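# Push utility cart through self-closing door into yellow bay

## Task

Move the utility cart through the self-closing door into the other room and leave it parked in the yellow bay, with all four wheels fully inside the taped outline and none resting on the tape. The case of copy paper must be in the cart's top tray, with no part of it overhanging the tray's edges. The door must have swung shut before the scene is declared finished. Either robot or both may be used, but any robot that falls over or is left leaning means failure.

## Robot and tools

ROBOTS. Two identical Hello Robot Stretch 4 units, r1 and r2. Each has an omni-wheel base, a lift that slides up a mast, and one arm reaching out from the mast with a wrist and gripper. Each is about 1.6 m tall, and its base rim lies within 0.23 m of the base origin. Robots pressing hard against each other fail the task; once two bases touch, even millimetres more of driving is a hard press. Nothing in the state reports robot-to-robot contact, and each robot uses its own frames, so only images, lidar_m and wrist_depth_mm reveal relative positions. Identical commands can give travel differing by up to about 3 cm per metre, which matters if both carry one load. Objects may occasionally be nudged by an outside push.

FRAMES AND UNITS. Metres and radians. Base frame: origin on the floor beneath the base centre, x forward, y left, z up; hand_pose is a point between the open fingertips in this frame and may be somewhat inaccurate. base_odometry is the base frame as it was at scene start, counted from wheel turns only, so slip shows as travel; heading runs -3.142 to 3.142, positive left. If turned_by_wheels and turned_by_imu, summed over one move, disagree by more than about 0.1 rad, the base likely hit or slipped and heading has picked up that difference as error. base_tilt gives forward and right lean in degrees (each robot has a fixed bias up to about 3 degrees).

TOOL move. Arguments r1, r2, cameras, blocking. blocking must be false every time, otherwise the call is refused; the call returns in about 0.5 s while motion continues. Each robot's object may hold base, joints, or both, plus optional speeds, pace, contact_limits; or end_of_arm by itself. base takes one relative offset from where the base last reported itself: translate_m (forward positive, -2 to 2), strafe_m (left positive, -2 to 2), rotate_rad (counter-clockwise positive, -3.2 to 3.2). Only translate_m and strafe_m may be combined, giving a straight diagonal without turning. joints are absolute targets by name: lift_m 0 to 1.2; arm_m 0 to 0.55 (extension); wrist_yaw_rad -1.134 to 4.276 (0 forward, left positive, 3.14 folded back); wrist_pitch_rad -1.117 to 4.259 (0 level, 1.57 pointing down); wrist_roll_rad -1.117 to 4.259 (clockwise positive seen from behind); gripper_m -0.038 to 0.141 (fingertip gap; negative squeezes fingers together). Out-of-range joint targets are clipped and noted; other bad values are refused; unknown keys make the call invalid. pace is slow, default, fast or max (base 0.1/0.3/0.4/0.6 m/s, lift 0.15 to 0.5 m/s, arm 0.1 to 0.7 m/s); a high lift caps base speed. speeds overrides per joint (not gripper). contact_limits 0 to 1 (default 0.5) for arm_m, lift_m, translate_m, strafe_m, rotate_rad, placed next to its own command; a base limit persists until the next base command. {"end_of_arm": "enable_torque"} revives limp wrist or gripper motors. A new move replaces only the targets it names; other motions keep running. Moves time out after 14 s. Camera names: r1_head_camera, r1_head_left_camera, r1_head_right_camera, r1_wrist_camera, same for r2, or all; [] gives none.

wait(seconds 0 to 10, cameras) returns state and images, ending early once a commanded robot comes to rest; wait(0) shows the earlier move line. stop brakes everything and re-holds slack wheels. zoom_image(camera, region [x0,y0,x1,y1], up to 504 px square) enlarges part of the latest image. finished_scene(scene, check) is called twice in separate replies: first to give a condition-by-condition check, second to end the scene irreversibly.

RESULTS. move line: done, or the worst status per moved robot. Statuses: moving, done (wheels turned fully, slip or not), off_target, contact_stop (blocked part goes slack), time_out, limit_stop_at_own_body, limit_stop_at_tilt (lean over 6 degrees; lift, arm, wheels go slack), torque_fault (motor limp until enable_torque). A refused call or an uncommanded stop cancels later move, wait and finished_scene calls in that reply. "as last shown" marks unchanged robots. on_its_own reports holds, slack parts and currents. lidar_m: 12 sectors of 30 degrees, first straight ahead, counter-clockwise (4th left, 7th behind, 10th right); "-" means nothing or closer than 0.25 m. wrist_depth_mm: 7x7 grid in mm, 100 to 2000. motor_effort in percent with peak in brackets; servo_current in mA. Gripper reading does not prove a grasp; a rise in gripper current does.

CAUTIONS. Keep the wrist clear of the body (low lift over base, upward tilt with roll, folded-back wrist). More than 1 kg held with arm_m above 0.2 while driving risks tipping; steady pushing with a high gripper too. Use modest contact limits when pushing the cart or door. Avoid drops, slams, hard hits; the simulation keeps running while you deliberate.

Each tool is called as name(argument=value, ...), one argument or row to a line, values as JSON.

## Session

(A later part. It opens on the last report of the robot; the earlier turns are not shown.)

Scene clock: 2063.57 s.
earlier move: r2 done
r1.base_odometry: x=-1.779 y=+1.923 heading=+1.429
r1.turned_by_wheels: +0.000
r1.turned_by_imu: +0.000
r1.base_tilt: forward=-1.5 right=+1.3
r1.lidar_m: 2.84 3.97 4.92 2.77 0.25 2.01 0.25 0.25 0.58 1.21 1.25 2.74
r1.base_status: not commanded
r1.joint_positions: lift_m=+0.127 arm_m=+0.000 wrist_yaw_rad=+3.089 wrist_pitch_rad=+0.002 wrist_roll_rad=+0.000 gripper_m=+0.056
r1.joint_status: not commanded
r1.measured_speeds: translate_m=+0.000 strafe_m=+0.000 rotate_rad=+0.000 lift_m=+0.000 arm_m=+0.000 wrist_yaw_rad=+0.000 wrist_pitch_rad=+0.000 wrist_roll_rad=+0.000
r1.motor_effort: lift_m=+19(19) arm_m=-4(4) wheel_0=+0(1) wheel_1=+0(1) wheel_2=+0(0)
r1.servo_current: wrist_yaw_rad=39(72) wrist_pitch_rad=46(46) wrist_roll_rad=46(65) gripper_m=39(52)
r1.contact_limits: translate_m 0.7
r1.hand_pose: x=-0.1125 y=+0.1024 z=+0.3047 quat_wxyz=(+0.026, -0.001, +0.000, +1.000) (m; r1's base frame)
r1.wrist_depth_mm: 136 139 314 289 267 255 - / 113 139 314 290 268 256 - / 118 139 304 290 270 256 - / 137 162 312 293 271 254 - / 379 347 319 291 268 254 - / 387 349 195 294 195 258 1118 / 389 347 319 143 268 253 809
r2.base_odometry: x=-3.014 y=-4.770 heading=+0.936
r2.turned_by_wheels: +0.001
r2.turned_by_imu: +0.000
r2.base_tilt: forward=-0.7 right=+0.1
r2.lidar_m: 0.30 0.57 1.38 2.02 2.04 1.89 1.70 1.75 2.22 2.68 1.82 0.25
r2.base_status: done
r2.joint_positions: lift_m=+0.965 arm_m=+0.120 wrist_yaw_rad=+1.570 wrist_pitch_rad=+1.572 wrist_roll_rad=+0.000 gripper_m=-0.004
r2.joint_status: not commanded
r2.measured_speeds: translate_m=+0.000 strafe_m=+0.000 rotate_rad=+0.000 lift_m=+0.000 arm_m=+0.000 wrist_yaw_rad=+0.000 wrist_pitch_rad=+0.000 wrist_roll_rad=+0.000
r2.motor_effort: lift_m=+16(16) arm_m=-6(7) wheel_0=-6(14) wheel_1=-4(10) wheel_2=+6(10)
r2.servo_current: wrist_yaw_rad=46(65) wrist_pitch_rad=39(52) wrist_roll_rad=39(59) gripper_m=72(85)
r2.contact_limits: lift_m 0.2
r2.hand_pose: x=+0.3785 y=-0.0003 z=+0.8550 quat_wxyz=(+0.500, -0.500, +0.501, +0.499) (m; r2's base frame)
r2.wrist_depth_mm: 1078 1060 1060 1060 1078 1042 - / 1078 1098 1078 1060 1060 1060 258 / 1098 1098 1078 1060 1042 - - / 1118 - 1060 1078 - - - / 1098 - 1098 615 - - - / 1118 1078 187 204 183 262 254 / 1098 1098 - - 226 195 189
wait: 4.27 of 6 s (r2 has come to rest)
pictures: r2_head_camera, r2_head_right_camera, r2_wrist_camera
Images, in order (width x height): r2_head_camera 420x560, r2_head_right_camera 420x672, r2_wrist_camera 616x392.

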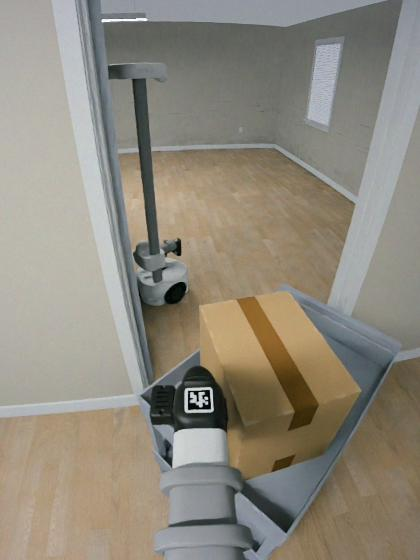

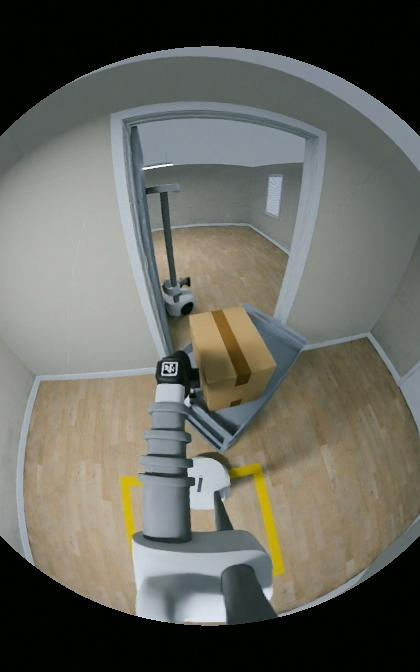

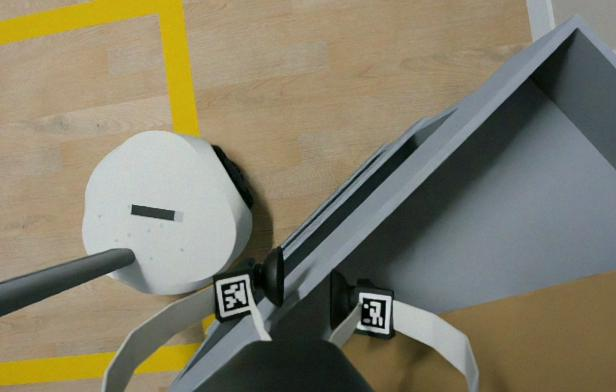

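move(
  blocking=false,
  r2={"base":{"translate_m":-0.4815,"strafe_m":0.135},"pace":"slow"},
  cameras=[],
)

wait(
  seconds=7,
  cameras=["r2_wrist_camera","r2_head_camera","r2_head_right_camera"],
)

Scene clock: 2162.47 s.
move: r2 moving
r1.base_odometry: x=-1.779 y=+1.923 heading=+1.429
r1.turned_by_wheels: +0.000
r1.turned_by_imu: +0.000
r1.base_tilt: forward=-1.6 right=+1.3
r1.lidar_m: 2.84 3.98 4.92 2.77 0.25 2.00 0.25 0.26 0.60 1.22 1.25 2.69
r1.base_status: not commanded
r1.joint_positions: lift_m=+0.127 arm_m=+0.000 wrist_yaw_rad=+3.089 wrist_pitch_rad=+0.002 wrist_roll_rad=+0.000 gripper_m=+0.056
r1.joint_status: not commanded
r1.measured_speeds: translate_m=+0.000 strafe_m=+0.000 rotate_rad=+0.000 lift_m=+0.000 arm_m=+0.000 wrist_yaw_rad=+0.000 wrist_pitch_rad=+0.000 wrist_roll_rad=+0.000
r1.motor_effort: lift_m=+19(19) arm_m=-3(4) wheel_0=+0(0) wheel_1=+0(0) wheel_2=+0(0)
r1.servo_current: wrist_yaw_rad=59(65) wrist_pitch_rad=39(46) wrist_roll_rad=46(72) gripper_m=39(46)
r1.contact_limits: translate_m 0.7
r1.hand_pose: x=-0.1125 y=+0.1024 z=+0.3047 quat_wxyz=(+0.026, -0.001, +0.000, +1.000) (m; r1's base frame)
r1.wrist_depth_mm: 136 139 315 289 267 254 - / 114 139 312 290 268 256 - / 118 139 306 291 270 256 - / 137 163 312 293 270 254 - / 382 347 319 291 267 255 - / 387 349 195 294 195 258 1118 / 392 345 322 144 268 253 809
r2.base_odometry: x=-3.024 y=-4.778 heading=+0.936
r2.turned_by_wheels: +0.000
r2.turned_by_imu: +0.000
r2.base_tilt: forward=-0.7 right=+0.1
r2.lidar_m: 0.31 0.54 1.40 2.00 2.04 1.89 1.71 1.74 2.18 2.69 1.81 0.26
r2.base_status: translate_m moving; strafe_m moving
r2.joint_positions: lift_m=+0.965 arm_m=+0.120 wrist_yaw_rad=+1.570 wrist_pitch_rad=+1.572 wrist_roll_rad=+0.000 gripper_m=-0.004
r2.joint_status: not commanded
r2.measured_speeds: translate_m=-0.049 strafe_m=+0.013 rotate_rad=-0.002 lift_m=+0.000 arm_m=+0.000 wrist_yaw_rad=+0.000 wrist_pitch_rad=+0.000 wrist_roll_rad=+0.000
r2.motor_effort: lift_m=+16(16) arm_m=-6(6) wheel_0=-10(10) wheel_1=-6(8) wheel_2=+10(11)
r2.servo_current: wrist_yaw_rad=39(52) wrist_pitch_rad=39(46) wrist_roll_rad=59(59) gripper_m=72(78)
r2.contact_limits: lift_m 0.2
r2.hand_pose: x=+0.3785 y=-0.0003 z=+0.8550 quat_wxyz=(+0.500, -0.500, +0.501, +0.499) (m; r2's base frame)
r2.wrist_depth_mm: 1060 1060 1060 1060 1042 1042 - / 1098 1078 1078 1042 1060 1042 263 / 1098 1078 1078 1098 1060 - - / 1078 - 1078 1060 - - - / 1118 788 878 866 - - - / 1118 1098 185 - 181 260 252 / 1118 1098 - - 228 134 190
pictures: none
No camera images: "cameras" was empty.

Scene clock: 2168.20 s.
earlier move: r2 done
r1.base_odometry: x=-1.779 y=+1.923 heading=+1.429
r1.turned_by_wheels: +0.000
r1.turned_by_imu: +0.000
r1.base_tilt: forward=-1.6 right=+1.3
r1.lidar_m: 2.88 3.99 4.91 2.76 0.25 2.02 0.25 0.26 0.58 1.22 1.26 2.72
r1.base_status: not commanded
r1.joint_positions: lift_m=+0.127 arm_m=+0.000 wrist_yaw_rad=+3.089 wrist_pitch_rad=+0.002 wrist_roll_rad=+0.000 gripper_m=+0.056
r1.joint_status: not commanded
r1.measured_speeds: translate_m=+0.000 strafe_m=+0.000 rotate_rad=+0.000 lift_m=+0.000 arm_m=+0.000 wrist_yaw_rad=+0.000 wrist_pitch_rad=+0.000 wrist_roll_rad=+0.000
r1.motor_effort: lift_m=+19(19) arm_m=-4(4) wheel_0=+0(1) wheel_1=+0(1) wheel_2=+0(0)
r1.servo_current: wrist_yaw_rad=52(78) wrist_pitch_rad=52(52) wrist_roll_rad=52(78) gripper_m=39(52)
r1.contact_limits: translate_m 0.7
r1.hand_pose: x=-0.1125 y=+0.1024 z=+0.3047 quat_wxyz=(+0.026, -0.001, +0.000, +1.000) (m; r1's base frame)
r1.wrist_depth_mm: 136 138 315 289 270 254 - / 114 139 314 290 270 254 - / 118 140 304 290 271 255 - / 137 163 312 293 268 254 - / 382 347 319 293 268 255 - / 387 349 195 293 195 258 1118 / 389 345 319 143 268 252 809
r2.base_odometry: x=-3.408 y=-5.077 heading=+0.935
r2.turned_by_wheels: -0.001
r2.turned_by_imu: -0.004
r2.base_tilt: forward=-0.7 right=+0.1
r2.lidar_m: 0.29 1.55 2.00 1.83 1.86 1.37 1.25 1.27 1.61 2.87 0.67 0.25
r2.base_status: done
r2.joint_positions: lift_m=+0.965 arm_m=+0.120 wrist_yaw_rad=+1.568 wrist_pitch_rad=+1.576 wrist_roll_rad=+0.001 gripper_m=-0.004
r2.joint_status: not commanded
r2.measured_speeds: translate_m=+0.000 strafe_m=+0.000 rotate_rad=+0.000 lift_m=+0.000 arm_m=+0.000 wrist_yaw_rad=+0.000 wrist_pitch_rad=+0.000 wrist_roll_rad=+0.000
r2.motor_effort: lift_m=+16(16) arm_m=-6(7) wheel_0=-9(16) wheel_1=-6(9) wheel_2=+3(11)
r2.servo_current: wrist_yaw_rad=52(59) wrist_pitch_rad=46(52) wrist_roll_rad=46(59) gripper_m=72(78)
r2.contact_limits: lift_m 0.2
r2.hand_pose: x=+0.3785 y=-0.0016 z=+0.8550 quat_wxyz=(+0.500, -0.500, +0.502, +0.498) (m; r2's base frame)
r2.wrist_depth_mm: 1078 1060 1060 1060 1025 1042 1042 / 1078 1078 1078 1060 1060 1042 249 / 1098 1060 1078 1078 1060 - - / 1098 - - 1060 - - - / 1098 842 1078 931 - - - / 1118 1098 188 202 181 267 253 / 1118 1138 - - 229 205 207
wait: 5.73 of 7 s (r2 has come to rest)
pictures: r2_head_camera, r2_head_right_camera, r2_wrist_camera
Images, in order (width x height): r2_head_camera 420x560, r2_head_right_camera 420x672, r2_wrist_camera 616x392.

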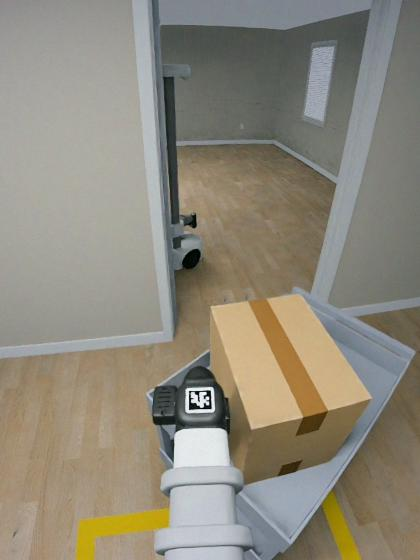

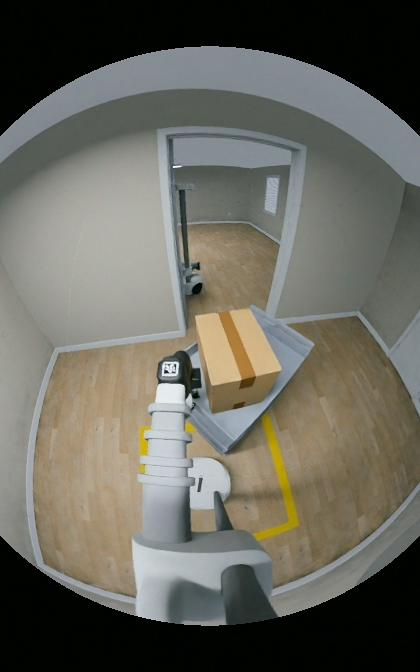

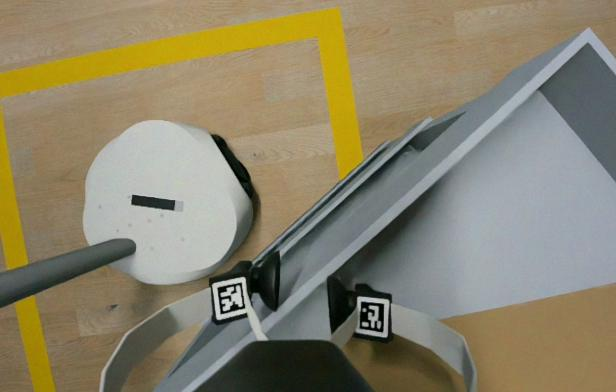

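move(
  blocking=false,
  r2={"base":{"translate_m":-0.3575,"strafe_m":0.1794},"pace":"slow"},
  cameras=[],
)

wait(
  seconds=6,
  cameras=["r2_wrist_camera","r2_head_camera","r2_head_right_camera","r2_head_left_camera"],
)

Scene clock: 2186.50 s.
move: r2 moving
r1.base_odometry: x=-1.779 y=+1.923 heading=+1.429
r1.turned_by_wheels: +0.000
r1.turned_by_imu: +0.000
r1.base_tilt: forward=-1.5 right=+1.3
r1.lidar_m: 2.86 3.98 4.91 2.78 0.25 2.01 0.25 0.27 0.58 1.20 1.26 2.72
r1.base_status: not commanded
r1.joint_positions: lift_m=+0.127 arm_m=+0.000 wrist_yaw_rad=+3.089 wrist_pitch_rad=+0.002 wrist_roll_rad=+0.000 gripper_m=+0.056
r1.joint_status: not commanded
r1.measured_speeds: translate_m=+0.000 strafe_m=+0.000 rotate_rad=+0.000 lift_m=+0.000 arm_m=+0.000 wrist_yaw_rad=+0.000 wrist_pitch_rad=+0.000 wrist_roll_rad=+0.000
r1.motor_effort: lift_m=+19(19) arm_m=-4(4) wheel_0=+0(1) wheel_1=+0(0) wheel_2=+0(0)
r1.servo_current: wrist_yaw_rad=33(52) wrist_pitch_rad=33(39) wrist_roll_rad=59(59) gripper_m=39(46)
r1.contact_limits: translate_m 0.7
r1.hand_pose: x=-0.1125 y=+0.1024 z=+0.3047 quat_wxyz=(+0.026, -0.001, +0.000, +1.000) (m; r1's base frame)
r1.wrist_depth_mm: 136 138 314 290 267 253 - / 114 139 310 289 270 255 - / 118 140 303 291 271 256 - / 137 163 312 293 271 254 - / 379 347 319 291 270 254 - / 387 351 195 294 195 257 1118 / 389 347 319 143 268 254 809
r2.base_odometry: x=-3.420 y=-5.083 heading=+0.934
r2.turned_by_wheels: -0.001
r2.turned_by_imu: -0.001
r2.base_tilt: forward=-0.7 right=+0.1
r2.lidar_m: 0.28 1.56 1.95 1.81 1.85 1.37 1.23 1.26 1.61 2.87 0.72 0.25
r2.base_status: translate_m moving; strafe_m moving
r2.joint_positions: lift_m=+0.965 arm_m=+0.120 wrist_yaw_rad=+1.568 wrist_pitch_rad=+1.576 wrist_roll_rad=+0.001 gripper_m=-0.004
r2.joint_status: not commanded
r2.measured_speeds: translate_m=-0.048 strafe_m=+0.024 rotate_rad=+0.001 lift_m=+0.000 arm_m=+0.000 wrist_yaw_rad=-0.002 wrist_pitch_rad=+0.004 wrist_roll_rad=+0.000
r2.motor_effort: lift_m=+16(16) arm_m=-6(6) wheel_0=-18(18) wheel_1=-8(8) wheel_2=+7(7)
r2.servo_current: wrist_yaw_rad=39(52) wrist_pitch_rad=52(52) wrist_roll_rad=52(52) gripper_m=72(78)
r2.contact_limits: lift_m 0.2
r2.hand_pose: x=+0.3785 y=-0.0017 z=+0.8550 quat_wxyz=(+0.499, -0.501, +0.502, +0.498) (m; r2's base frame)
r2.wrist_depth_mm: 1078 1060 1060 1042 1042 1042 1025 / 1078 1060 1078 1060 1060 1060 254 / 1078 1078 1060 1060 1060 - - / 1098 - - 1060 - - - / 1078 820 1098 931 - - - / 1098 1118 187 205 180 272 257 / 1118 1098 - - 221 197 204
pictures: none
No camera images: "cameras" was empty.

Scene clock: 2191.17 s.
earlier move: r2 done
r1.base_odometry: x=-1.779 y=+1.923 heading=+1.429
r1.turned_by_wheels: +0.000
r1.turned_by_imu: +0.000
r1.base_tilt: forward=-1.6 right=+1.2
r1.lidar_m: 2.88 3.98 4.91 2.76 0.25 2.03 0.25 0.25 0.62 1.24 1.25 2.71
r1.base_status: not commanded
r1.joint_positions: lift_m=+0.127 arm_m=+0.000 wrist_yaw_rad=+3.089 wrist_pitch_rad=+0.002 wrist_roll_rad=+0.000 gripper_m=+0.056
r1.joint_status: not commanded
r1.measured_speeds: translate_m=+0.000 strafe_m=+0.000 rotate_rad=+0.000 lift_m=+0.000 arm_m=+0.000 wrist_yaw_rad=+0.000 wrist_pitch_rad=+0.000 wrist_roll_rad=+0.000
r1.motor_effort: lift_m=+19(19) arm_m=-4(4) wheel_0=+0(1) wheel_1=+0(0) wheel_2=+0(0)
r1.servo_current: wrist_yaw_rad=39(65) wrist_pitch_rad=46(52) wrist_roll_rad=52(65) gripper_m=39(52)
r1.contact_limits: translate_m 0.7
r1.hand_pose: x=-0.1125 y=+0.1024 z=+0.3047 quat_wxyz=(+0.026, -0.001, +0.000, +1.000) (m; r1's base frame)
r1.wrist_depth_mm: 136 138 314 289 268 253 - / 114 139 312 290 268 255 - / 118 139 304 290 270 256 - / 137 163 312 291 270 253 - / 382 347 317 294 268 254 - / 389 347 194 294 195 258 1138 / 389 345 320 143 268 253 820
r2.base_odometry: x=-3.765 y=-5.258 heading=+0.934
r2.turned_by_wheels: +0.000
r2.turned_by_imu: -0.003
r2.base_tilt: forward=-0.6 right=+0.1
r2.lidar_m: 0.27 1.88 1.75 1.61 1.58 1.00 0.92 0.91 1.21 2.48 0.39 0.25
r2.base_status: done
r2.joint_positions: lift_m=+0.965 arm_m=+0.120 wrist_yaw_rad=+1.568 wrist_pitch_rad=+1.576 wrist_roll_rad=+0.001 gripper_m=-0.004
r2.joint_status: not commanded
r2.measured_speeds: translate_m=+0.000 strafe_m=+0.000 rotate_rad=+0.000 lift_m=+0.000 arm_m=+0.000 wrist_yaw_rad=+0.000 wrist_pitch_rad=+0.000 wrist_roll_rad=+0.000
r2.motor_effort: lift_m=+16(16) arm_m=-6(7) wheel_0=-10(18) wheel_1=-6(8) wheel_2=+0(8)
r2.servo_current: wrist_yaw_rad=52(59) wrist_pitch_rad=46(52) wrist_roll_rad=46(65) gripper_m=65(78)
r2.contact_limits: lift_m 0.2
r2.hand_pose: x=+0.3785 y=-0.0018 z=+0.8550 quat_wxyz=(+0.500, -0.500, +0.502, +0.498) (m; r2's base frame)
r2.wrist_depth_mm: 1060 1060 1042 1060 1060 1042 1025 / 1078 1098 1060 1042 1060 1025 1042 / 1118 - 1078 1078 1060 1042 - / 1118 - - 1078 - - - / 1098 831 213 - - - - / 1098 1098 182 - 179 - - / 1118 1118 - - 251 235 256
wait: 4.67 of 6 s (r2 has come to rest)
pictures: r2_head_camera, r2_head_left_camera, r2_head_right_camera, r2_wrist_camera
Images, in order (width x height): r2_head_camera 420x560, r2_head_left_camera 420x672, r2_head_right_camera 420x672, r2_wrist_camera 616x392.

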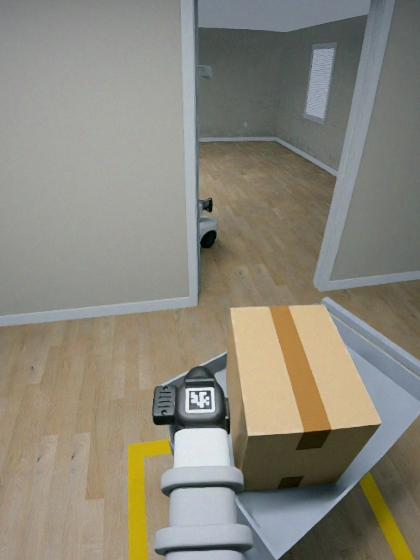

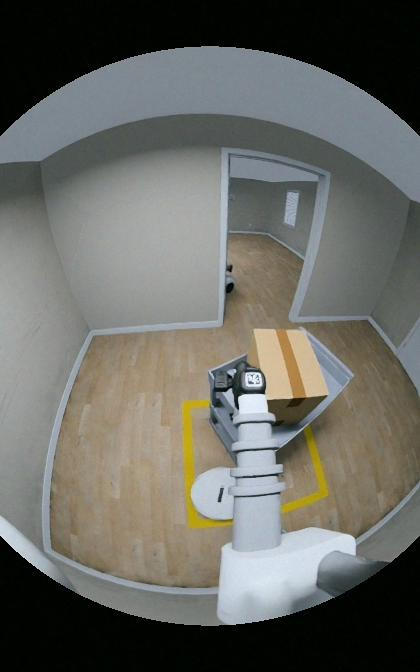

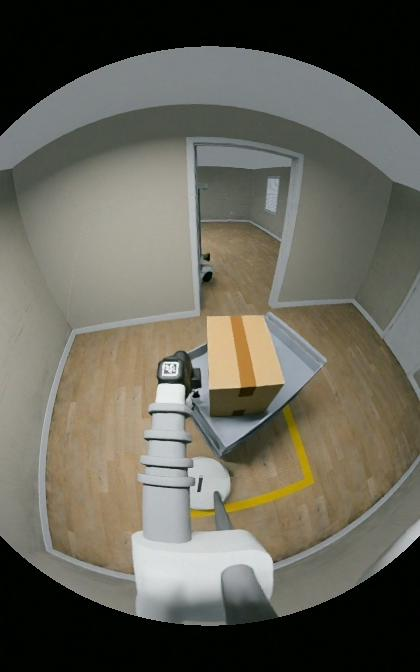

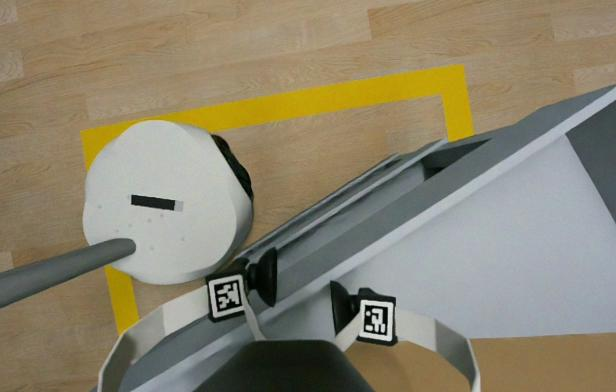

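move(
  blocking=false,
  r2={"base":{"translate_m":-0.1912,"strafe_m":0.1088},"pace":"slow"},
  cameras=[],
)

wait(
  seconds=5,
  cameras=["r2_wrist_camera","r2_head_camera","r2_head_right_camera","r2_head_left_camera"],
)

Scene clock: 2202.67 s.
move: r2 moving
r1.base_odometry: x=-1.779 y=+1.923 heading=+1.429
r1.turned_by_wheels: +0.000
r1.turned_by_imu: +0.000
r1.base_tilt: forward=-1.6 right=+1.2
r1.lidar_m: 2.87 4.00 4.92 2.78 0.25 1.99 0.25 0.26 0.61 1.21 1.23 2.70
r1.base_status: not commanded
r1.joint_positions: lift_m=+0.127 arm_m=+0.000 wrist_yaw_rad=+3.089 wrist_pitch_rad=+0.002 wrist_roll_rad=+0.000 gripper_m=+0.056
r1.joint_status: not commanded
r1.measured_speeds: translate_m=+0.000 strafe_m=+0.000 rotate_rad=+0.000 lift_m=+0.000 arm_m=+0.000 wrist_yaw_rad=+0.000 wrist_pitch_rad=+0.000 wrist_roll_rad=+0.000
r1.motor_effort: lift_m=+19(19) arm_m=-4(4) wheel_0=+0(0) wheel_1=+0(0) wheel_2=+0(0)
r1.servo_current: wrist_yaw_rad=46(65) wrist_pitch_rad=39(46) wrist_roll_rad=39(65) gripper_m=39(46)
r1.contact_limits: translate_m 0.7
r1.hand_pose: x=-0.1125 y=+0.1024 z=+0.3047 quat_wxyz=(+0.026, -0.001, +0.000, +1.000) (m; r1's base frame)
r1.wrist_depth_mm: 136 139 314 289 270 255 - / 114 139 310 290 268 255 - / 118 139 306 291 270 255 - / 137 162 310 291 271 254 - / 382 347 319 291 268 254 - / 387 351 194 294 195 256 1160 / 387 345 319 143 270 252 809
r2.base_odometry: x=-3.778 y=-5.263 heading=+0.933
r2.turned_by_wheels: -0.001
r2.turned_by_imu: -0.001
r2.base_tilt: forward=-0.7 right=+0.1
r2.lidar_m: 0.30 1.91 1.75 1.59 1.54 1.00 0.89 0.92 1.20 2.45 0.40 0.25
r2.base_status: translate_m moving; strafe_m moving
r2.joint_positions: lift_m=+0.965 arm_m=+0.120 wrist_yaw_rad=+1.568 wrist_pitch_rad=+1.576 wrist_roll_rad=+0.001 gripper_m=-0.004
r2.joint_status: not commanded
r2.measured_speeds: translate_m=-0.049 strafe_m=+0.028 rotate_rad=-0.004 lift_m=+0.000 arm_m=+0.000 wrist_yaw_rad=+0.000 wrist_pitch_rad=+0.000 wrist_roll_rad=+0.000
r2.motor_effort: lift_m=+16(16) arm_m=-6(6) wheel_0=-16(17) wheel_1=-3(5) wheel_2=+6(7)
r2.servo_current: wrist_yaw_rad=39(59) wrist_pitch_rad=46(52) wrist_roll_rad=52(52) gripper_m=72(78)
r2.contact_limits: lift_m 0.2
r2.hand_pose: x=+0.3785 y=-0.0018 z=+0.8550 quat_wxyz=(+0.500, -0.500, +0.502, +0.498) (m; r2's base frame)
r2.wrist_depth_mm: 1060 1042 1042 1042 1042 1042 1025 / 1098 1060 1060 1060 1060 1025 1042 / 1078 1078 1060 1078 1078 1060 - / 1098 - - 1042 - - - / 1098 831 866 - - - - / 1138 1118 187 - 182 - - / 1118 1118 - - 251 232 256
pictures: none
No camera images: "cameras" was empty.

Scene clock: 2205.50 s.
earlier move: r2 done
r1.base_odometry: x=-1.779 y=+1.923 heading=+1.429
r1.turned_by_wheels: +0.000
r1.turned_by_imu: +0.000
r1.base_tilt: forward=-1.5 right=+1.2
r1.lidar_m: 2.87 3.97 4.91 2.76 0.25 2.01 0.25 0.27 0.60 1.20 1.25 2.73
r1.base_status: not commanded
r1.joint_positions: lift_m=+0.127 arm_m=+0.000 wrist_yaw_rad=+3.089 wrist_pitch_rad=+0.002 wrist_roll_rad=+0.000 gripper_m=+0.056
r1.joint_status: not commanded
r1.measured_speeds: translate_m=+0.000 strafe_m=+0.000 rotate_rad=+0.000 lift_m=+0.000 arm_m=+0.000 wrist_yaw_rad=+0.000 wrist_pitch_rad=+0.000 wrist_roll_rad=+0.000
r1.motor_effort: lift_m=+19(19) arm_m=-3(4) wheel_0=+0(1) wheel_1=+0(0) wheel_2=+0(0)
r1.servo_current: wrist_yaw_rad=52(65) wrist_pitch_rad=46(52) wrist_roll_rad=46(85) gripper_m=46(52)
r1.contact_limits: translate_m 0.7
r1.hand_pose: x=-0.1125 y=+0.1024 z=+0.3047 quat_wxyz=(+0.026, -0.001, +0.000, +1.000) (m; r1's base frame)
r1.wrist_depth_mm: 137 139 314 290 268 253 - / 114 139 310 291 270 255 - / 118 140 306 290 270 255 - / 137 162 312 291 270 255 - / 379 345 319 293 268 255 - / 389 349 194 294 195 257 1118 / 387 343 319 143 268 253 809
r2.base_odometry: x=-3.966 y=-5.346 heading=+0.933
r2.turned_by_wheels: +0.000
r2.turned_by_imu: -0.001
r2.base_tilt: forward=-0.7 right=+0.1
r2.lidar_m: 0.25 2.06 1.63 1.45 1.30 0.83 0.75 0.76 0.96 2.01 0.34 0.25
r2.base_status: done
r2.joint_positions: lift_m=+0.965 arm_m=+0.120 wrist_yaw_rad=+1.568 wrist_pitch_rad=+1.576 wrist_roll_rad=+0.001 gripper_m=-0.004
r2.joint_status: not commanded
r2.measured_speeds: translate_m=+0.000 strafe_m=+0.000 rotate_rad=+0.000 lift_m=+0.000 arm_m=+0.000 wrist_yaw_rad=+0.000 wrist_pitch_rad=+0.000 wrist_roll_rad=+0.000
r2.motor_effort: lift_m=+16(16) arm_m=-6(6) wheel_0=-8(17) wheel_1=-6(7) wheel_2=+2(7)
r2.servo_current: wrist_yaw_rad=46(59) wrist_pitch_rad=46(52) wrist_roll_rad=52(65) gripper_m=72(78)
r2.contact_limits: lift_m 0.2
r2.hand_pose: x=+0.3785 y=-0.0018 z=+0.8550 quat_wxyz=(+0.500, -0.500, +0.502, +0.498) (m; r2's base frame)
r2.wrist_depth_mm: 1078 1078 1060 1042 1025 1025 1042 / 1060 1078 1060 1078 1060 1042 1042 / 1078 1078 1060 1060 1060 484 - / 1078 - - 1078 - - - / 1098 854 218 - - - - / 1138 1098 181 - 179 - - / 1138 - - - 246 245 259
wait: 2.83 of 5 s (r2 has come to rest)
pictures: r2_head_camera, r2_head_left_camera, r2_head_right_camera, r2_wrist_camera
Images, in order (width x height): r2_head_camera 420x560, r2_head_left_camera 420x672, r2_head_right_camera 420x672, r2_wrist_camera 616x392.

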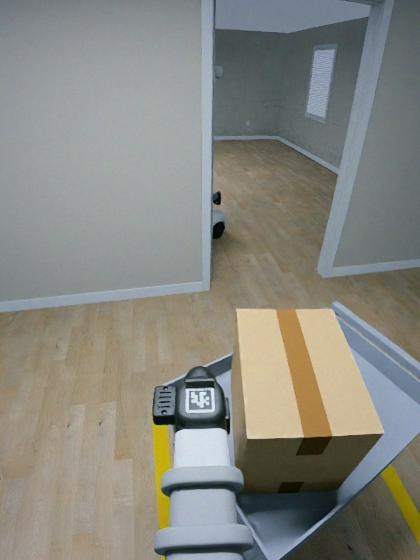

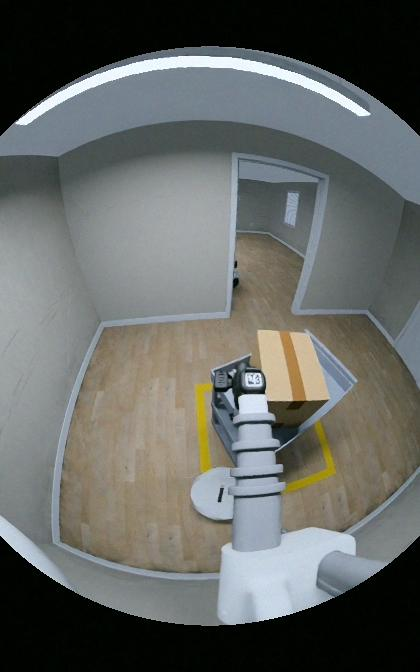

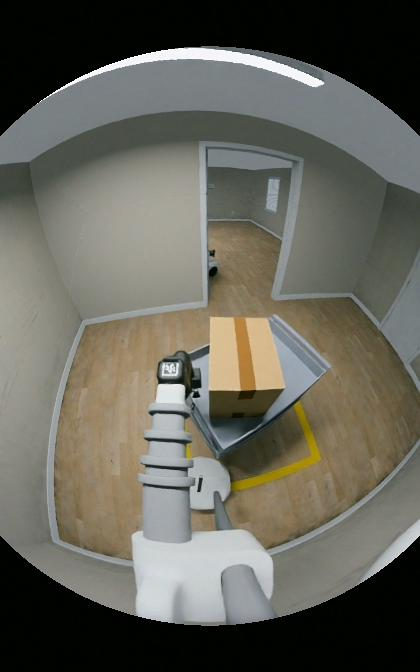

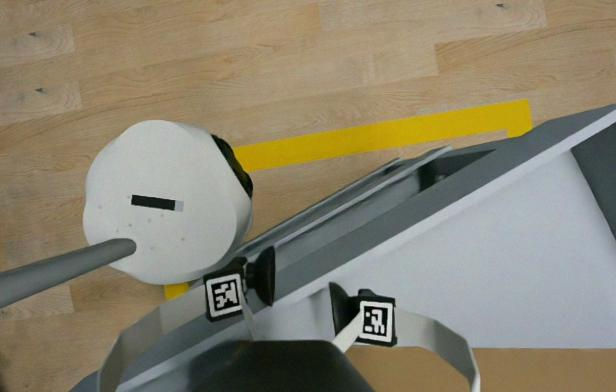

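move(
  blocking=false,
  cameras=["r2_head_camera", "r2_head_left_camera", "r2_head_right_camera", "r2_wrist_camera"],
)

Scene clock: 2226.43 s.
r1.base_odometry: x=-1.779 y=+1.923 heading=+1.429
r1.turned_by_wheels: +0.000
r1.turned_by_imu: +0.000
r1.base_tilt: forward=-1.6 right=+1.3
r1.lidar_m: 2.86 3.98 4.91 2.76 0.25 2.01 0.25 0.26 0.60 1.20 1.24 2.72
r1.base_status: not commanded
r1.joint_positions: lift_m=+0.127 arm_m=+0.000 wrist_yaw_rad=+3.089 wrist_pitch_rad=+0.002 wrist_roll_rad=+0.000 gripper_m=+0.056
r1.joint_status: not commanded
r1.measured_speeds: translate_m=+0.000 strafe_m=+0.000 rotate_rad=+0.000 lift_m=+0.000 arm_m=+0.000 wrist_yaw_rad=+0.000 wrist_pitch_rad=+0.000 wrist_roll_rad=+0.000
r1.motor_effort: lift_m=+19(19) arm_m=-4(4) wheel_0=+0(1) wheel_1=+0(0) wheel_2=+0(0)
r1.servo_current: wrist_yaw_rad=59(65) wrist_pitch_rad=39(52) wrist_roll_rad=46(85) gripper_m=46(52)
r1.contact_limits: translate_m 0.7
r1.hand_pose: x=-0.1125 y=+0.1024 z=+0.3047 quat_wxyz=(+0.026, -0.001, +0.000, +1.000) (m; r1's base frame)
r1.wrist_depth_mm: 136 138 315 289 268 255 - / 114 139 310 290 268 255 - / 117 140 304 291 270 255 - / 137 162 310 291 270 254 - / 379 349 315 293 267 256 - / 389 349 195 294 195 257 1138 / 392 345 319 143 270 253 809
r2.base_odometry: x=-3.966 y=-5.346 heading=+0.933
r2.turned_by_wheels: +0.000
r2.turned_by_imu: +0.000
r2.base_tilt: forward=-0.7 right=+0.1
r2.lidar_m: 0.27 2.05 1.60 1.47 1.28 0.85 0.75 0.77 0.97 2.01 0.34 0.25
r2.base_status: done
r2.joint_positions: lift_m=+0.965 arm_m=+0.120 wrist_yaw_rad=+1.568 wrist_pitch_rad=+1.576 wrist_roll_rad=+0.001 gripper_m=-0.004
r2.joint_status: not commanded
r2.measured_speeds: translate_m=+0.000 strafe_m=+0.000 rotate_rad=+0.000 lift_m=+0.000 arm_m=+0.000 wrist_yaw_rad=+0.000 wrist_pitch_rad=+0.000 wrist_roll_rad=+0.000
r2.motor_effort: lift_m=+16(16) arm_m=-6(6) wheel_0=-8(17) wheel_1=-6(7) wheel_2=+3(7)
r2.servo_current: wrist_yaw_rad=52(59) wrist_pitch_rad=46(52) wrist_roll_rad=33(65) gripper_m=72(78)
r2.contact_limits: lift_m 0.2
r2.hand_pose: x=+0.3785 y=-0.0018 z=+0.8550 quat_wxyz=(+0.500, -0.500, +0.502, +0.498) (m; r2's base frame)
r2.wrist_depth_mm: 1078 1060 1042 1042 1042 1025 1025 / 1078 1060 1060 1042 1060 1060 1025 / 1060 1060 1060 1060 1078 480 - / 1098 - - 1060 - - - / 1078 854 218 - - - - / 1118 1118 182 - 180 - - / 1118 - - - 244 245 258
pictures: r2_head_camera, r2_head_left_camera, r2_head_right_camera, r2_wrist_camera
Images, in order (width x height): r2_head_camera 420x560, r2_head_left_camera 420x672, r2_head_right_camera 420x672, r2_wrist_camera 616x392.

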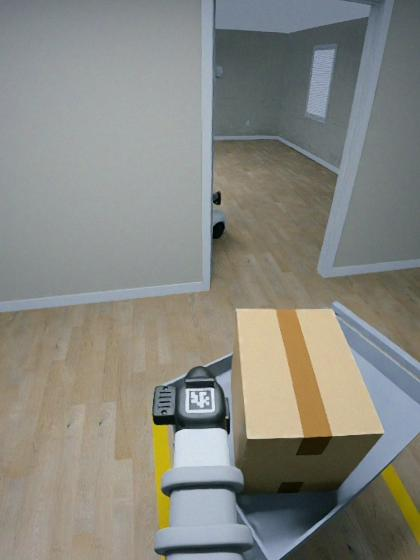

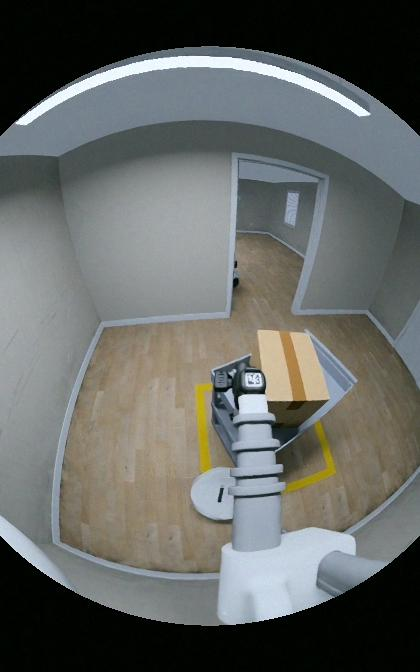

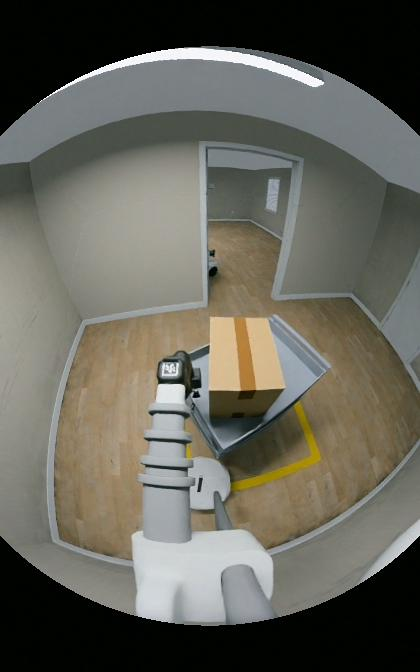

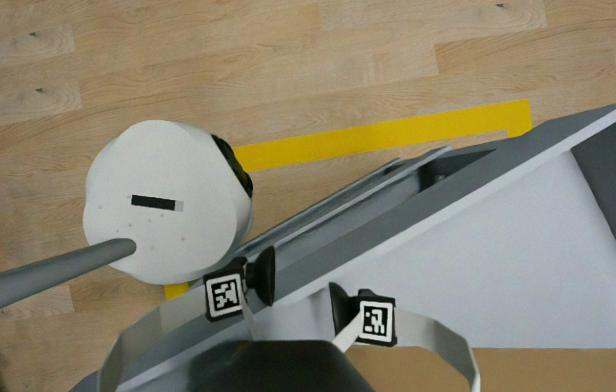

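zoom_image(
  camera="r2_head_left_camera",
  region=[170, 310, 370, 530],
)

zoom_image(
  camera="r2_head_right_camera",
  region=[150, 300, 350, 520],
)

zoom_image(
  camera="r2_wrist_camera",
  region=[120, 60, 560, 340],
)

Scaled by 2.291 from the camera's 420x672 image, which has a finer 600x960 frame.

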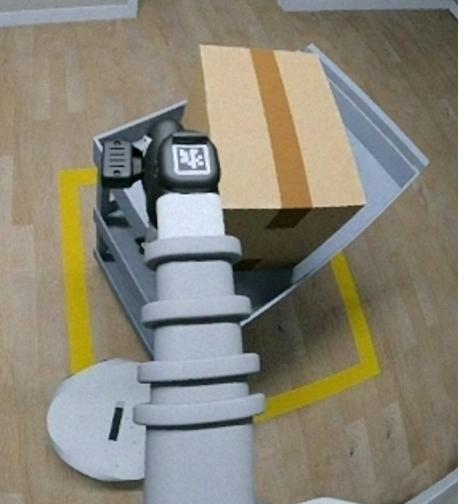

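Scaled by 2.291 from the camera's 420x672 image, which has a finer 600x960 frame.

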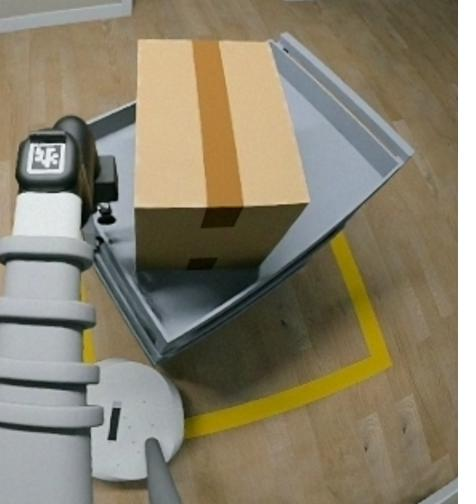

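Scaled by 1.145.

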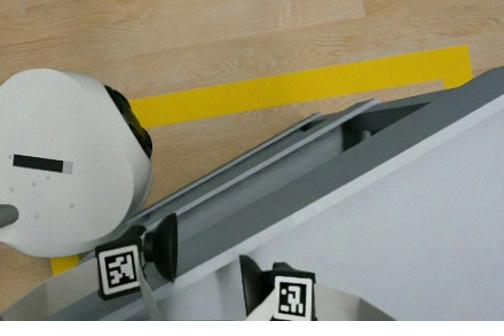

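zoom_image(
  camera="r2_head_camera",
  region=[140, 290, 420, 560],
)

Scaled by 1.800 from the camera's 420x560 image, which has a finer 1200x1600 frame.

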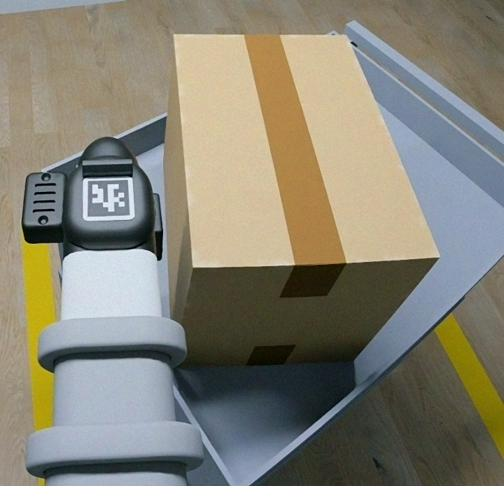

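move(
  blocking=false,
  r2={"joints": {"gripper_m": 0.06}, "pace": "slow"},
  cameras=[],
)

wait(
  seconds=3,
  cameras=["r2_wrist_camera"],
)

Scene clock: 2282.50 s.
move: r2 moving
r1.base_odometry: x=-1.779 y=+1.923 heading=+1.429
r1.turned_by_wheels: +0.000
r1.turned_by_imu: +0.000
r1.base_tilt: forward=-1.5 right=+1.2
r1.lidar_m: 2.84 3.98 4.92 2.73 0.25 2.02 0.25 0.25 0.59 1.21 1.23 2.71
r1.base_status: not commanded
r1.joint_positions: lift_m=+0.127 arm_m=+0.000 wrist_yaw_rad=+3.089 wrist_pitch_rad=+0.002 wrist_roll_rad=+0.000 gripper_m=+0.056
r1.joint_status: not commanded
r1.measured_speeds: translate_m=+0.000 strafe_m=+0.000 rotate_rad=+0.000 lift_m=+0.000 arm_m=+0.000 wrist_yaw_rad=+0.000 wrist_pitch_rad=+0.000 wrist_roll_rad=+0.000
r1.motor_effort: lift_m=+19(19) arm_m=-3(4) wheel_0=+0(1) wheel_1=+0(0) wheel_2=+0(0)
r1.servo_current: wrist_yaw_rad=39(59) wrist_pitch_rad=39(46) wrist_roll_rad=33(59) gripper_m=46(46)
r1.contact_limits: translate_m 0.7
r1.hand_pose: x=-0.1125 y=+0.1024 z=+0.3047 quat_wxyz=(+0.026, -0.001, +0.000, +1.000) (m; r1's base frame)
r1.wrist_depth_mm: 136 138 314 289 266 254 - / 114 139 310 290 270 256 - / 118 139 303 291 270 256 - / 137 162 312 293 271 253 - / 379 347 317 294 270 254 - / 384 347 194 293 195 258 1118 / 392 347 320 143 268 254 820
r2.base_odometry: x=-3.966 y=-5.346 heading=+0.933
r2.turned_by_wheels: +0.000
r2.turned_by_imu: +0.000
r2.base_tilt: forward=-0.7 right=+0.1
r2.lidar_m: 0.27 2.07 1.60 1.46 1.28 0.83 0.76 0.78 0.97 1.99 0.37 0.25
r2.base_status: not commanded
r2.joint_positions: lift_m=+0.965 arm_m=+0.120 wrist_yaw_rad=+1.568 wrist_pitch_rad=+1.576 wrist_roll_rad=+0.001 gripper_m=+0.007
r2.joint_status: gripper_m moving
r2.measured_speeds: translate_m=+0.000 strafe_m=+0.000 rotate_rad=+0.000 lift_m=+0.000 arm_m=+0.000 wrist_yaw_rad=+0.000 wrist_pitch_rad=+0.000 wrist_roll_rad=+0.000
r2.motor_effort: lift_m=+16(16) arm_m=-6(6) wheel_0=-9(9) wheel_1=-5(6) wheel_2=+2(3)
r2.servo_current: wrist_yaw_rad=59(59) wrist_pitch_rad=46(52) wrist_roll_rad=39(52) gripper_m=59(65)
r2.contact_limits: lift_m 0.2
r2.hand_pose: x=+0.3785 y=-0.0018 z=+0.8550 quat_wxyz=(+0.500, -0.500, +0.502, +0.498) (m; r2's base frame)
r2.wrist_depth_mm: 1078 1060 1060 1042 1042 1042 1025 / 1060 1078 1060 1060 1042 1060 1008 / 1098 1060 1060 1060 1060 480 - / 1098 - - 1078 - - - / 1098 842 208 - - - - / 1118 1138 183 - 181 - - / 1118 1118 - - 245 245 259
pictures: none
No camera images: "cameras" was empty.

Scene clock: 2284.53 s.
earlier move: r2 done
r1.base_odometry: x=-1.779 y=+1.923 heading=+1.429
r1.turned_by_wheels: +0.000
r1.turned_by_imu: +0.000
r1.base_tilt: forward=-1.6 right=+1.3
r1.lidar_m: 2.86 3.99 4.90 2.77 0.25 2.00 0.25 0.27 0.59 1.22 1.24 2.71
r1.base_status: not commanded
r1.joint_positions: lift_m=+0.127 arm_m=+0.000 wrist_yaw_rad=+3.089 wrist_pitch_rad=+0.002 wrist_roll_rad=+0.000 gripper_m=+0.056
r1.joint_status: not commanded
r1.measured_speeds: translate_m=+0.000 strafe_m=+0.000 rotate_rad=+0.000 lift_m=+0.000 arm_m=+0.000 wrist_yaw_rad=+0.000 wrist_pitch_rad=+0.000 wrist_roll_rad=+0.000
r1.motor_effort: lift_m=+19(19) arm_m=-4(4) wheel_0=+0(1) wheel_1=+0(0) wheel_2=+0(0)
r1.servo_current: wrist_yaw_rad=52(65) wrist_pitch_rad=39(52) wrist_roll_rad=52(65) gripper_m=33(46)
r1.contact_limits: translate_m 0.7
r1.hand_pose: x=-0.1125 y=+0.1024 z=+0.3047 quat_wxyz=(+0.026, -0.001, +0.000, +1.000) (m; r1's base frame)
r1.wrist_depth_mm: 136 139 314 289 267 255 - / 114 139 310 290 268 255 - / 118 140 306 291 270 257 - / 137 162 312 291 270 254 - / 384 347 317 291 268 256 - / 389 349 194 293 195 258 1160 / 389 347 320 143 268 252 809
r2.base_odometry: x=-3.966 y=-5.346 heading=+0.933
r2.turned_by_wheels: +0.000
r2.turned_by_imu: +0.000
r2.base_tilt: forward=-0.7 right=+0.1
r2.lidar_m: 0.26 2.06 1.64 1.47 1.30 0.84 0.74 0.77 0.98 2.00 0.34 0.25
r2.base_status: not commanded
r2.joint_positions: lift_m=+0.965 arm_m=+0.120 wrist_yaw_rad=+1.568 wrist_pitch_rad=+1.576 wrist_roll_rad=+0.001 gripper_m=+0.060
r2.joint_status: all done
r2.measured_speeds: translate_m=+0.000 strafe_m=+0.000 rotate_rad=+0.000 lift_m=+0.000 arm_m=+0.000 wrist_yaw_rad=+0.000 wrist_pitch_rad=+0.000 wrist_roll_rad=+0.000
r2.motor_effort: lift_m=+16(16) arm_m=-6(6) wheel_0=-8(9) wheel_1=-5(6) wheel_2=+2(3)
r2.servo_current: wrist_yaw_rad=46(59) wrist_pitch_rad=46(52) wrist_roll_rad=39(59) gripper_m=46(91)
r2.contact_limits: lift_m 0.2
r2.hand_pose: x=+0.3785 y=-0.0018 z=+0.8550 quat_wxyz=(+0.500, -0.500, +0.502, +0.498) (m; r2's base frame)
r2.wrist_depth_mm: 1060 1060 1060 1060 1042 1025 1025 / 1078 1060 1060 1060 1042 1042 1025 / 1078 1078 1060 1060 1078 1042 - / 1098 - - 1060 - - - / 1098 866 854 - - - - / 1118 1118 189 - 189 - - / 1138 297 - - 264 250 265
wait: 2.03 of 3 s (r2 has come to rest)
pictures: r2_wrist_camera
Images, in order (width x height): r2_wrist_camera 616x392.

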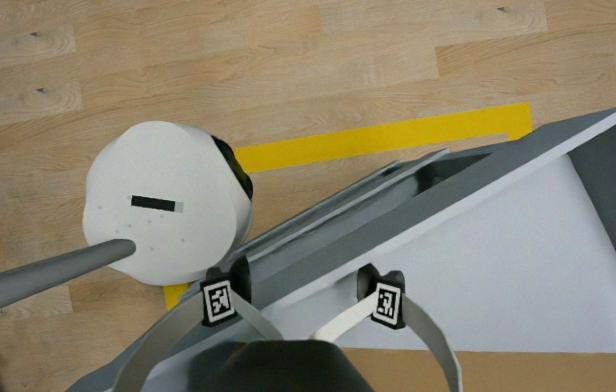

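move(
  blocking=false,
  r2={"joints": {"lift_m": 1.12}, "pace": "default", "contact_limits": {"lift_m": 0.3}},
  cameras=[],
)

wait(
  seconds=3,
  cameras=["r2_head_camera", "r2_head_left_camera", "r2_head_right_camera", "r2_wrist_camera"],
)

Scene clock: 2297.27 s.
move: r2 moving
r1.base_odometry: x=-1.779 y=+1.923 heading=+1.429
r1.turned_by_wheels: +0.000
r1.turned_by_imu: +0.000
r1.base_tilt: forward=-1.5 right=+1.3
r1.lidar_m: 2.86 3.98 4.91 2.78 0.25 1.99 0.25 0.25 0.59 1.21 1.25 2.72
r1.base_status: not commanded
r1.joint_positions: lift_m=+0.127 arm_m=+0.000 wrist_yaw_rad=+3.089 wrist_pitch_rad=+0.002 wrist_roll_rad=+0.000 gripper_m=+0.056
r1.joint_status: not commanded
r1.measured_speeds: translate_m=+0.000 strafe_m=+0.000 rotate_rad=+0.000 lift_m=+0.000 arm_m=+0.000 wrist_yaw_rad=+0.000 wrist_pitch_rad=+0.000 wrist_roll_rad=+0.000
r1.motor_effort: lift_m=+19(19) arm_m=-4(4) wheel_0=+0(1) wheel_1=+0(0) wheel_2=+0(0)
r1.servo_current: wrist_yaw_rad=39(59) wrist_pitch_rad=33(46) wrist_roll_rad=39(65) gripper_m=39(52)
r1.contact_limits: translate_m 0.7
r1.hand_pose: x=-0.1125 y=+0.1024 z=+0.3047 quat_wxyz=(+0.026, -0.001, +0.000, +1.000) (m; r1's base frame)
r1.wrist_depth_mm: 136 139 315 289 268 254 - / 114 139 310 291 268 255 - / 118 140 304 291 271 256 - / 138 163 310 291 270 255 - / 379 349 319 291 267 254 - / 392 347 195 293 196 257 1160 / 389 345 319 144 270 253 820
r2.base_odometry: x=-3.966 y=-5.346 heading=+0.933
r2.turned_by_wheels: +0.000
r2.turned_by_imu: +0.001
r2.base_tilt: forward=-0.7 right=+0.1
r2.lidar_m: 0.26 2.08 1.62 1.47 1.28 0.85 0.76 0.76 0.96 2.02 0.32 0.25
r2.base_status: not commanded
r2.joint_positions: lift_m=+1.003 arm_m=+0.120 wrist_yaw_rad=+1.568 wrist_pitch_rad=+1.573 wrist_roll_rad=+0.001 gripper_m=+0.060
r2.joint_status: lift_m moving
r2.measured_speeds: translate_m=+0.000 strafe_m=+0.000 rotate_rad=+0.000 lift_m=+0.146 arm_m=+0.000 wrist_yaw_rad=+0.002 wrist_pitch_rad=-0.013 wrist_roll_rad=+0.000
r2.motor_effort: lift_m=+23(24) arm_m=-6(6) wheel_0=-4(8) wheel_1=-5(6) wheel_2=+2(3)
r2.servo_current: wrist_yaw_rad=59(59) wrist_pitch_rad=46(46) wrist_roll_rad=52(59) gripper_m=46(52)
r2.contact_limits: lift_m 0.3
r2.hand_pose: x=+0.3785 y=-0.0010 z=+0.8925 quat_wxyz=(+0.500, -0.500, +0.502, +0.498) (m; r2's base frame)
r2.wrist_depth_mm: 1118 1118 1098 1078 1078 1060 1042 / 1118 1098 1098 1078 1078 1098 1078 / 1138 1138 1078 1078 1098 1078 1078 / 1118 - - 1078 778 - - / 1118 891 788 - - - - / 1160 1138 190 - 186 - - / 1138 314 - - 298 265 283
pictures: none
No camera images: "cameras" was empty.

Scene clock: 2298.50 s.
earlier move: r2 done
r1.base_odometry: x=-1.779 y=+1.923 heading=+1.429
r1.turned_by_wheels: +0.000
r1.turned_by_imu: +0.000
r1.base_tilt: forward=-1.6 right=+1.3
r1.lidar_m: 2.85 3.99 4.91 2.77 0.25 2.02 0.25 0.27 0.61 1.22 1.24 2.72
r1.base_status: not commanded
r1.joint_positions: lift_m=+0.127 arm_m=+0.000 wrist_yaw_rad=+3.089 wrist_pitch_rad=+0.002 wrist_roll_rad=+0.000 gripper_m=+0.056
r1.joint_status: not commanded
r1.measured_speeds: translate_m=+0.000 strafe_m=+0.000 rotate_rad=+0.000 lift_m=+0.000 arm_m=+0.000 wrist_yaw_rad=+0.000 wrist_pitch_rad=+0.000 wrist_roll_rad=+0.000
r1.motor_effort: lift_m=+19(19) arm_m=-4(4) wheel_0=+0(1) wheel_1=+0(0) wheel_2=+0(0)
r1.servo_current: wrist_yaw_rad=46(65) wrist_pitch_rad=52(52) wrist_roll_rad=52(65) gripper_m=46(52)
r1.contact_limits: translate_m 0.7
r1.hand_pose: x=-0.1125 y=+0.1024 z=+0.3047 quat_wxyz=(+0.026, -0.001, +0.000, +1.000) (m; r1's base frame)
r1.wrist_depth_mm: 136 139 314 290 270 254 - / 114 139 310 290 270 255 - / 118 140 306 290 272 255 - / 137 162 314 290 271 254 - / 382 349 319 293 268 255 - / 389 351 195 293 195 257 1160 / 392 345 319 143 270 253 809
r2.base_odometry: x=-3.966 y=-5.346 heading=+0.933
r2.turned_by_wheels: +0.000
r2.turned_by_imu: +0.000
r2.base_tilt: forward=-0.7 right=+0.1
r2.lidar_m: 0.29 2.08 1.62 1.48 1.28 0.85 0.74 0.78 0.98 1.99 0.33 0.25
r2.base_status: not commanded
r2.joint_positions: lift_m=+1.120 arm_m=+0.120 wrist_yaw_rad=+1.568 wrist_pitch_rad=+1.573 wrist_roll_rad=+0.001 gripper_m=+0.060
r2.joint_status: all done
r2.measured_speeds: translate_m=+0.000 strafe_m=+0.000 rotate_rad=+0.000 lift_m=+0.000 arm_m=+0.000 wrist_yaw_rad=+0.000 wrist_pitch_rad=+0.000 wrist_roll_rad=+0.000
r2.motor_effort: lift_m=+21(25) arm_m=-6(6) wheel_0=-3(8) wheel_1=-5(6) wheel_2=+3(3)
r2.servo_current: wrist_yaw_rad=52(59) wrist_pitch_rad=39(46) wrist_roll_rad=46(65) gripper_m=59(59)
r2.contact_limits: lift_m 0.3
r2.hand_pose: x=+0.3785 y=-0.0010 z=+1.0095 quat_wxyz=(+0.500, -0.500, +0.502, +0.498) (m; r2's base frame)
r2.wrist_depth_mm: 1255 1229 1205 1205 1205 1229 1182 / 1229 1255 1229 1229 1205 1182 1205 / 1229 1229 1205 1205 1205 1205 1182 / 1281 1229 - 1229 707 399 1205 / 1255 1255 - - - - 421 / 1229 1255 193 399 191 387 397 / 1281 415 - - 298 281 285
wait: 1.23 of 3 s (r2 has come to rest)
pictures: r2_head_camera, r2_head_left_camera, r2_head_right_camera, r2_wrist_camera
Images, in order (width x height): r2_head_camera 420x560, r2_head_left_camera 420x672, r2_head_right_camera 420x672, r2_wrist_camera 616x392.

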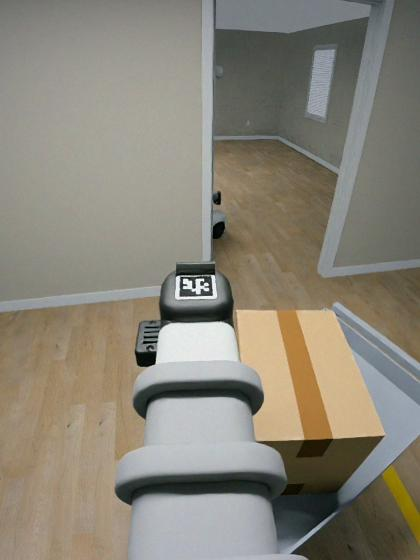

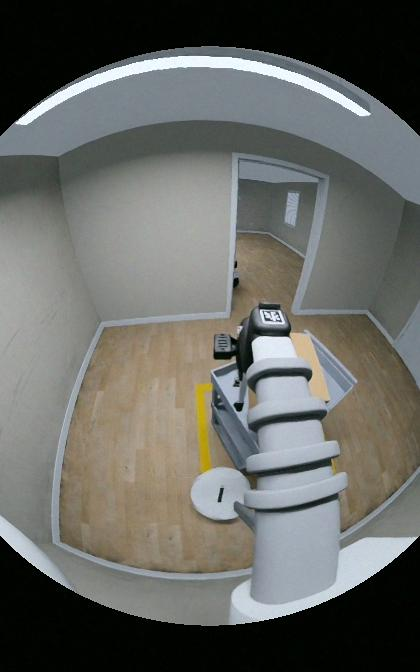

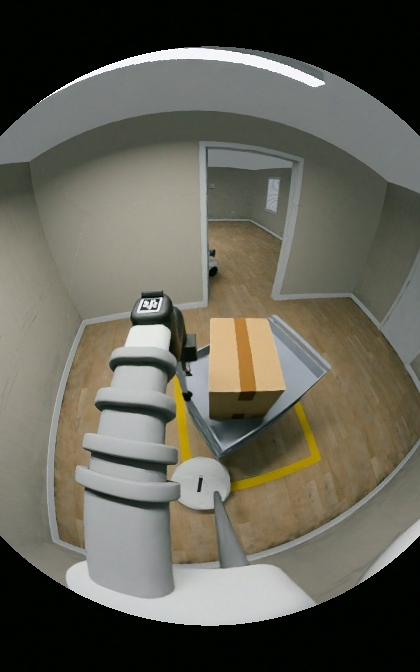

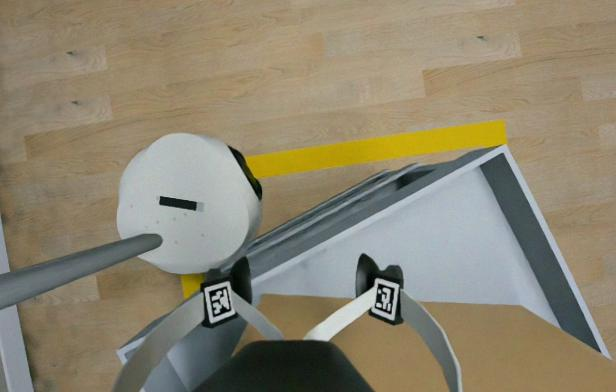

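move(
  blocking=false,
  r2={"base": {"translate_m": -0.12, "strafe_m": 0.75}, "pace": "default", "contact_limits": {"strafe_m": 0.3, "translate_m": 0.3}},
  cameras=[],
)

wait(
  seconds=5,
  cameras=["r2_head_camera", "r2_head_left_camera", "r2_head_right_camera"],
)

r2: "contact_limits": strafe_m and translate_m are given together and make one move, which takes one limit: state it under one of them only
Scene clock: 2309.00 s.
r1.base_odometry: x=-1.779 y=+1.923 heading=+1.429
r1.turned_by_wheels: +0.000
r1.turned_by_imu: +0.000
r1.base_tilt: forward=-1.5 right=+1.2
r1.lidar_m: 2.86 3.99 4.92 2.76 0.25 2.01 0.25 0.25 0.59 1.24 1.23 2.72
r1.base_status: not commanded
r1.joint_positions: lift_m=+0.127 arm_m=+0.000 wrist_yaw_rad=+3.089 wrist_pitch_rad=+0.002 wrist_roll_rad=+0.000 gripper_m=+0.056
r1.joint_status: not commanded
r1.measured_speeds: translate_m=+0.000 strafe_m=+0.000 rotate_rad=+0.000 lift_m=+0.000 arm_m=+0.000 wrist_yaw_rad=+0.000 wrist_pitch_rad=+0.000 wrist_roll_rad=+0.000
r1.motor_effort: lift_m=+19(19) arm_m=-3(4) wheel_0=+0(1) wheel_1=+0(0) wheel_2=+0(0)
r1.servo_current: wrist_yaw_rad=39(65) wrist_pitch_rad=46(52) wrist_roll_rad=46(65) gripper_m=39(52)
r1.contact_limits: translate_m 0.7
r1.hand_pose: x=-0.1125 y=+0.1024 z=+0.3047 quat_wxyz=(+0.026, -0.001, +0.000, +1.000) (m; r1's base frame)
r1.wrist_depth_mm: 136 138 314 289 267 254 - / 114 139 312 291 270 255 - / 118 140 306 291 268 256 - / 137 163 310 293 271 254 - / 382 347 317 293 267 254 - / 389 349 195 293 195 258 1138 / 389 347 320 143 268 253 820
r2.base_odometry: x=-3.966 y=-5.346 heading=+0.933
r2.turned_by_wheels: +0.000
r2.turned_by_imu: +0.000
r2.base_tilt: forward=-0.7 right=+0.0
r2.lidar_m: 0.26 2.04 1.62 1.47 1.31 0.84 0.74 0.75 1.00 1.99 0.32 0.25
r2.base_status: not commanded
r2.joint_positions: lift_m=+1.120 arm_m=+0.120 wrist_yaw_rad=+1.568 wrist_pitch_rad=+1.573 wrist_roll_rad=+0.001 gripper_m=+0.060
r2.joint_status: all done
r2.measured_speeds: translate_m=+0.000 strafe_m=+0.000 rotate_rad=+0.000 lift_m=+0.000 arm_m=+0.000 wrist_yaw_rad=+0.000 wrist_pitch_rad=+0.000 wrist_roll_rad=+0.000
r2.motor_effort: lift_m=+21(25) arm_m=-6(6) wheel_0=-4(8) wheel_1=-5(6) wheel_2=+2(3)
r2.servo_current: wrist_yaw_rad=39(59) wrist_pitch_rad=39(46) wrist_roll_rad=52(65) gripper_m=59(59)
r2.contact_limits: lift_m 0.3
r2.hand_pose: x=+0.3785 y=-0.0010 z=+1.0095 quat_wxyz=(+0.500, -0.500, +0.502, +0.498) (m; r2's base frame)
r2.wrist_depth_mm: 1255 1205 1205 1205 1182 1205 1182 / 1281 1255 1205 1205 1182 1160 1205 / 1229 1255 1229 1229 1205 1205 1205 / 1281 1229 - 1229 707 399 1205 / 1229 1255 - - - - 418 / 1255 1255 193 397 191 384 397 / 1281 413 - - 298 282 283
pictures: none

not run: a call was refused earlier in this reply.


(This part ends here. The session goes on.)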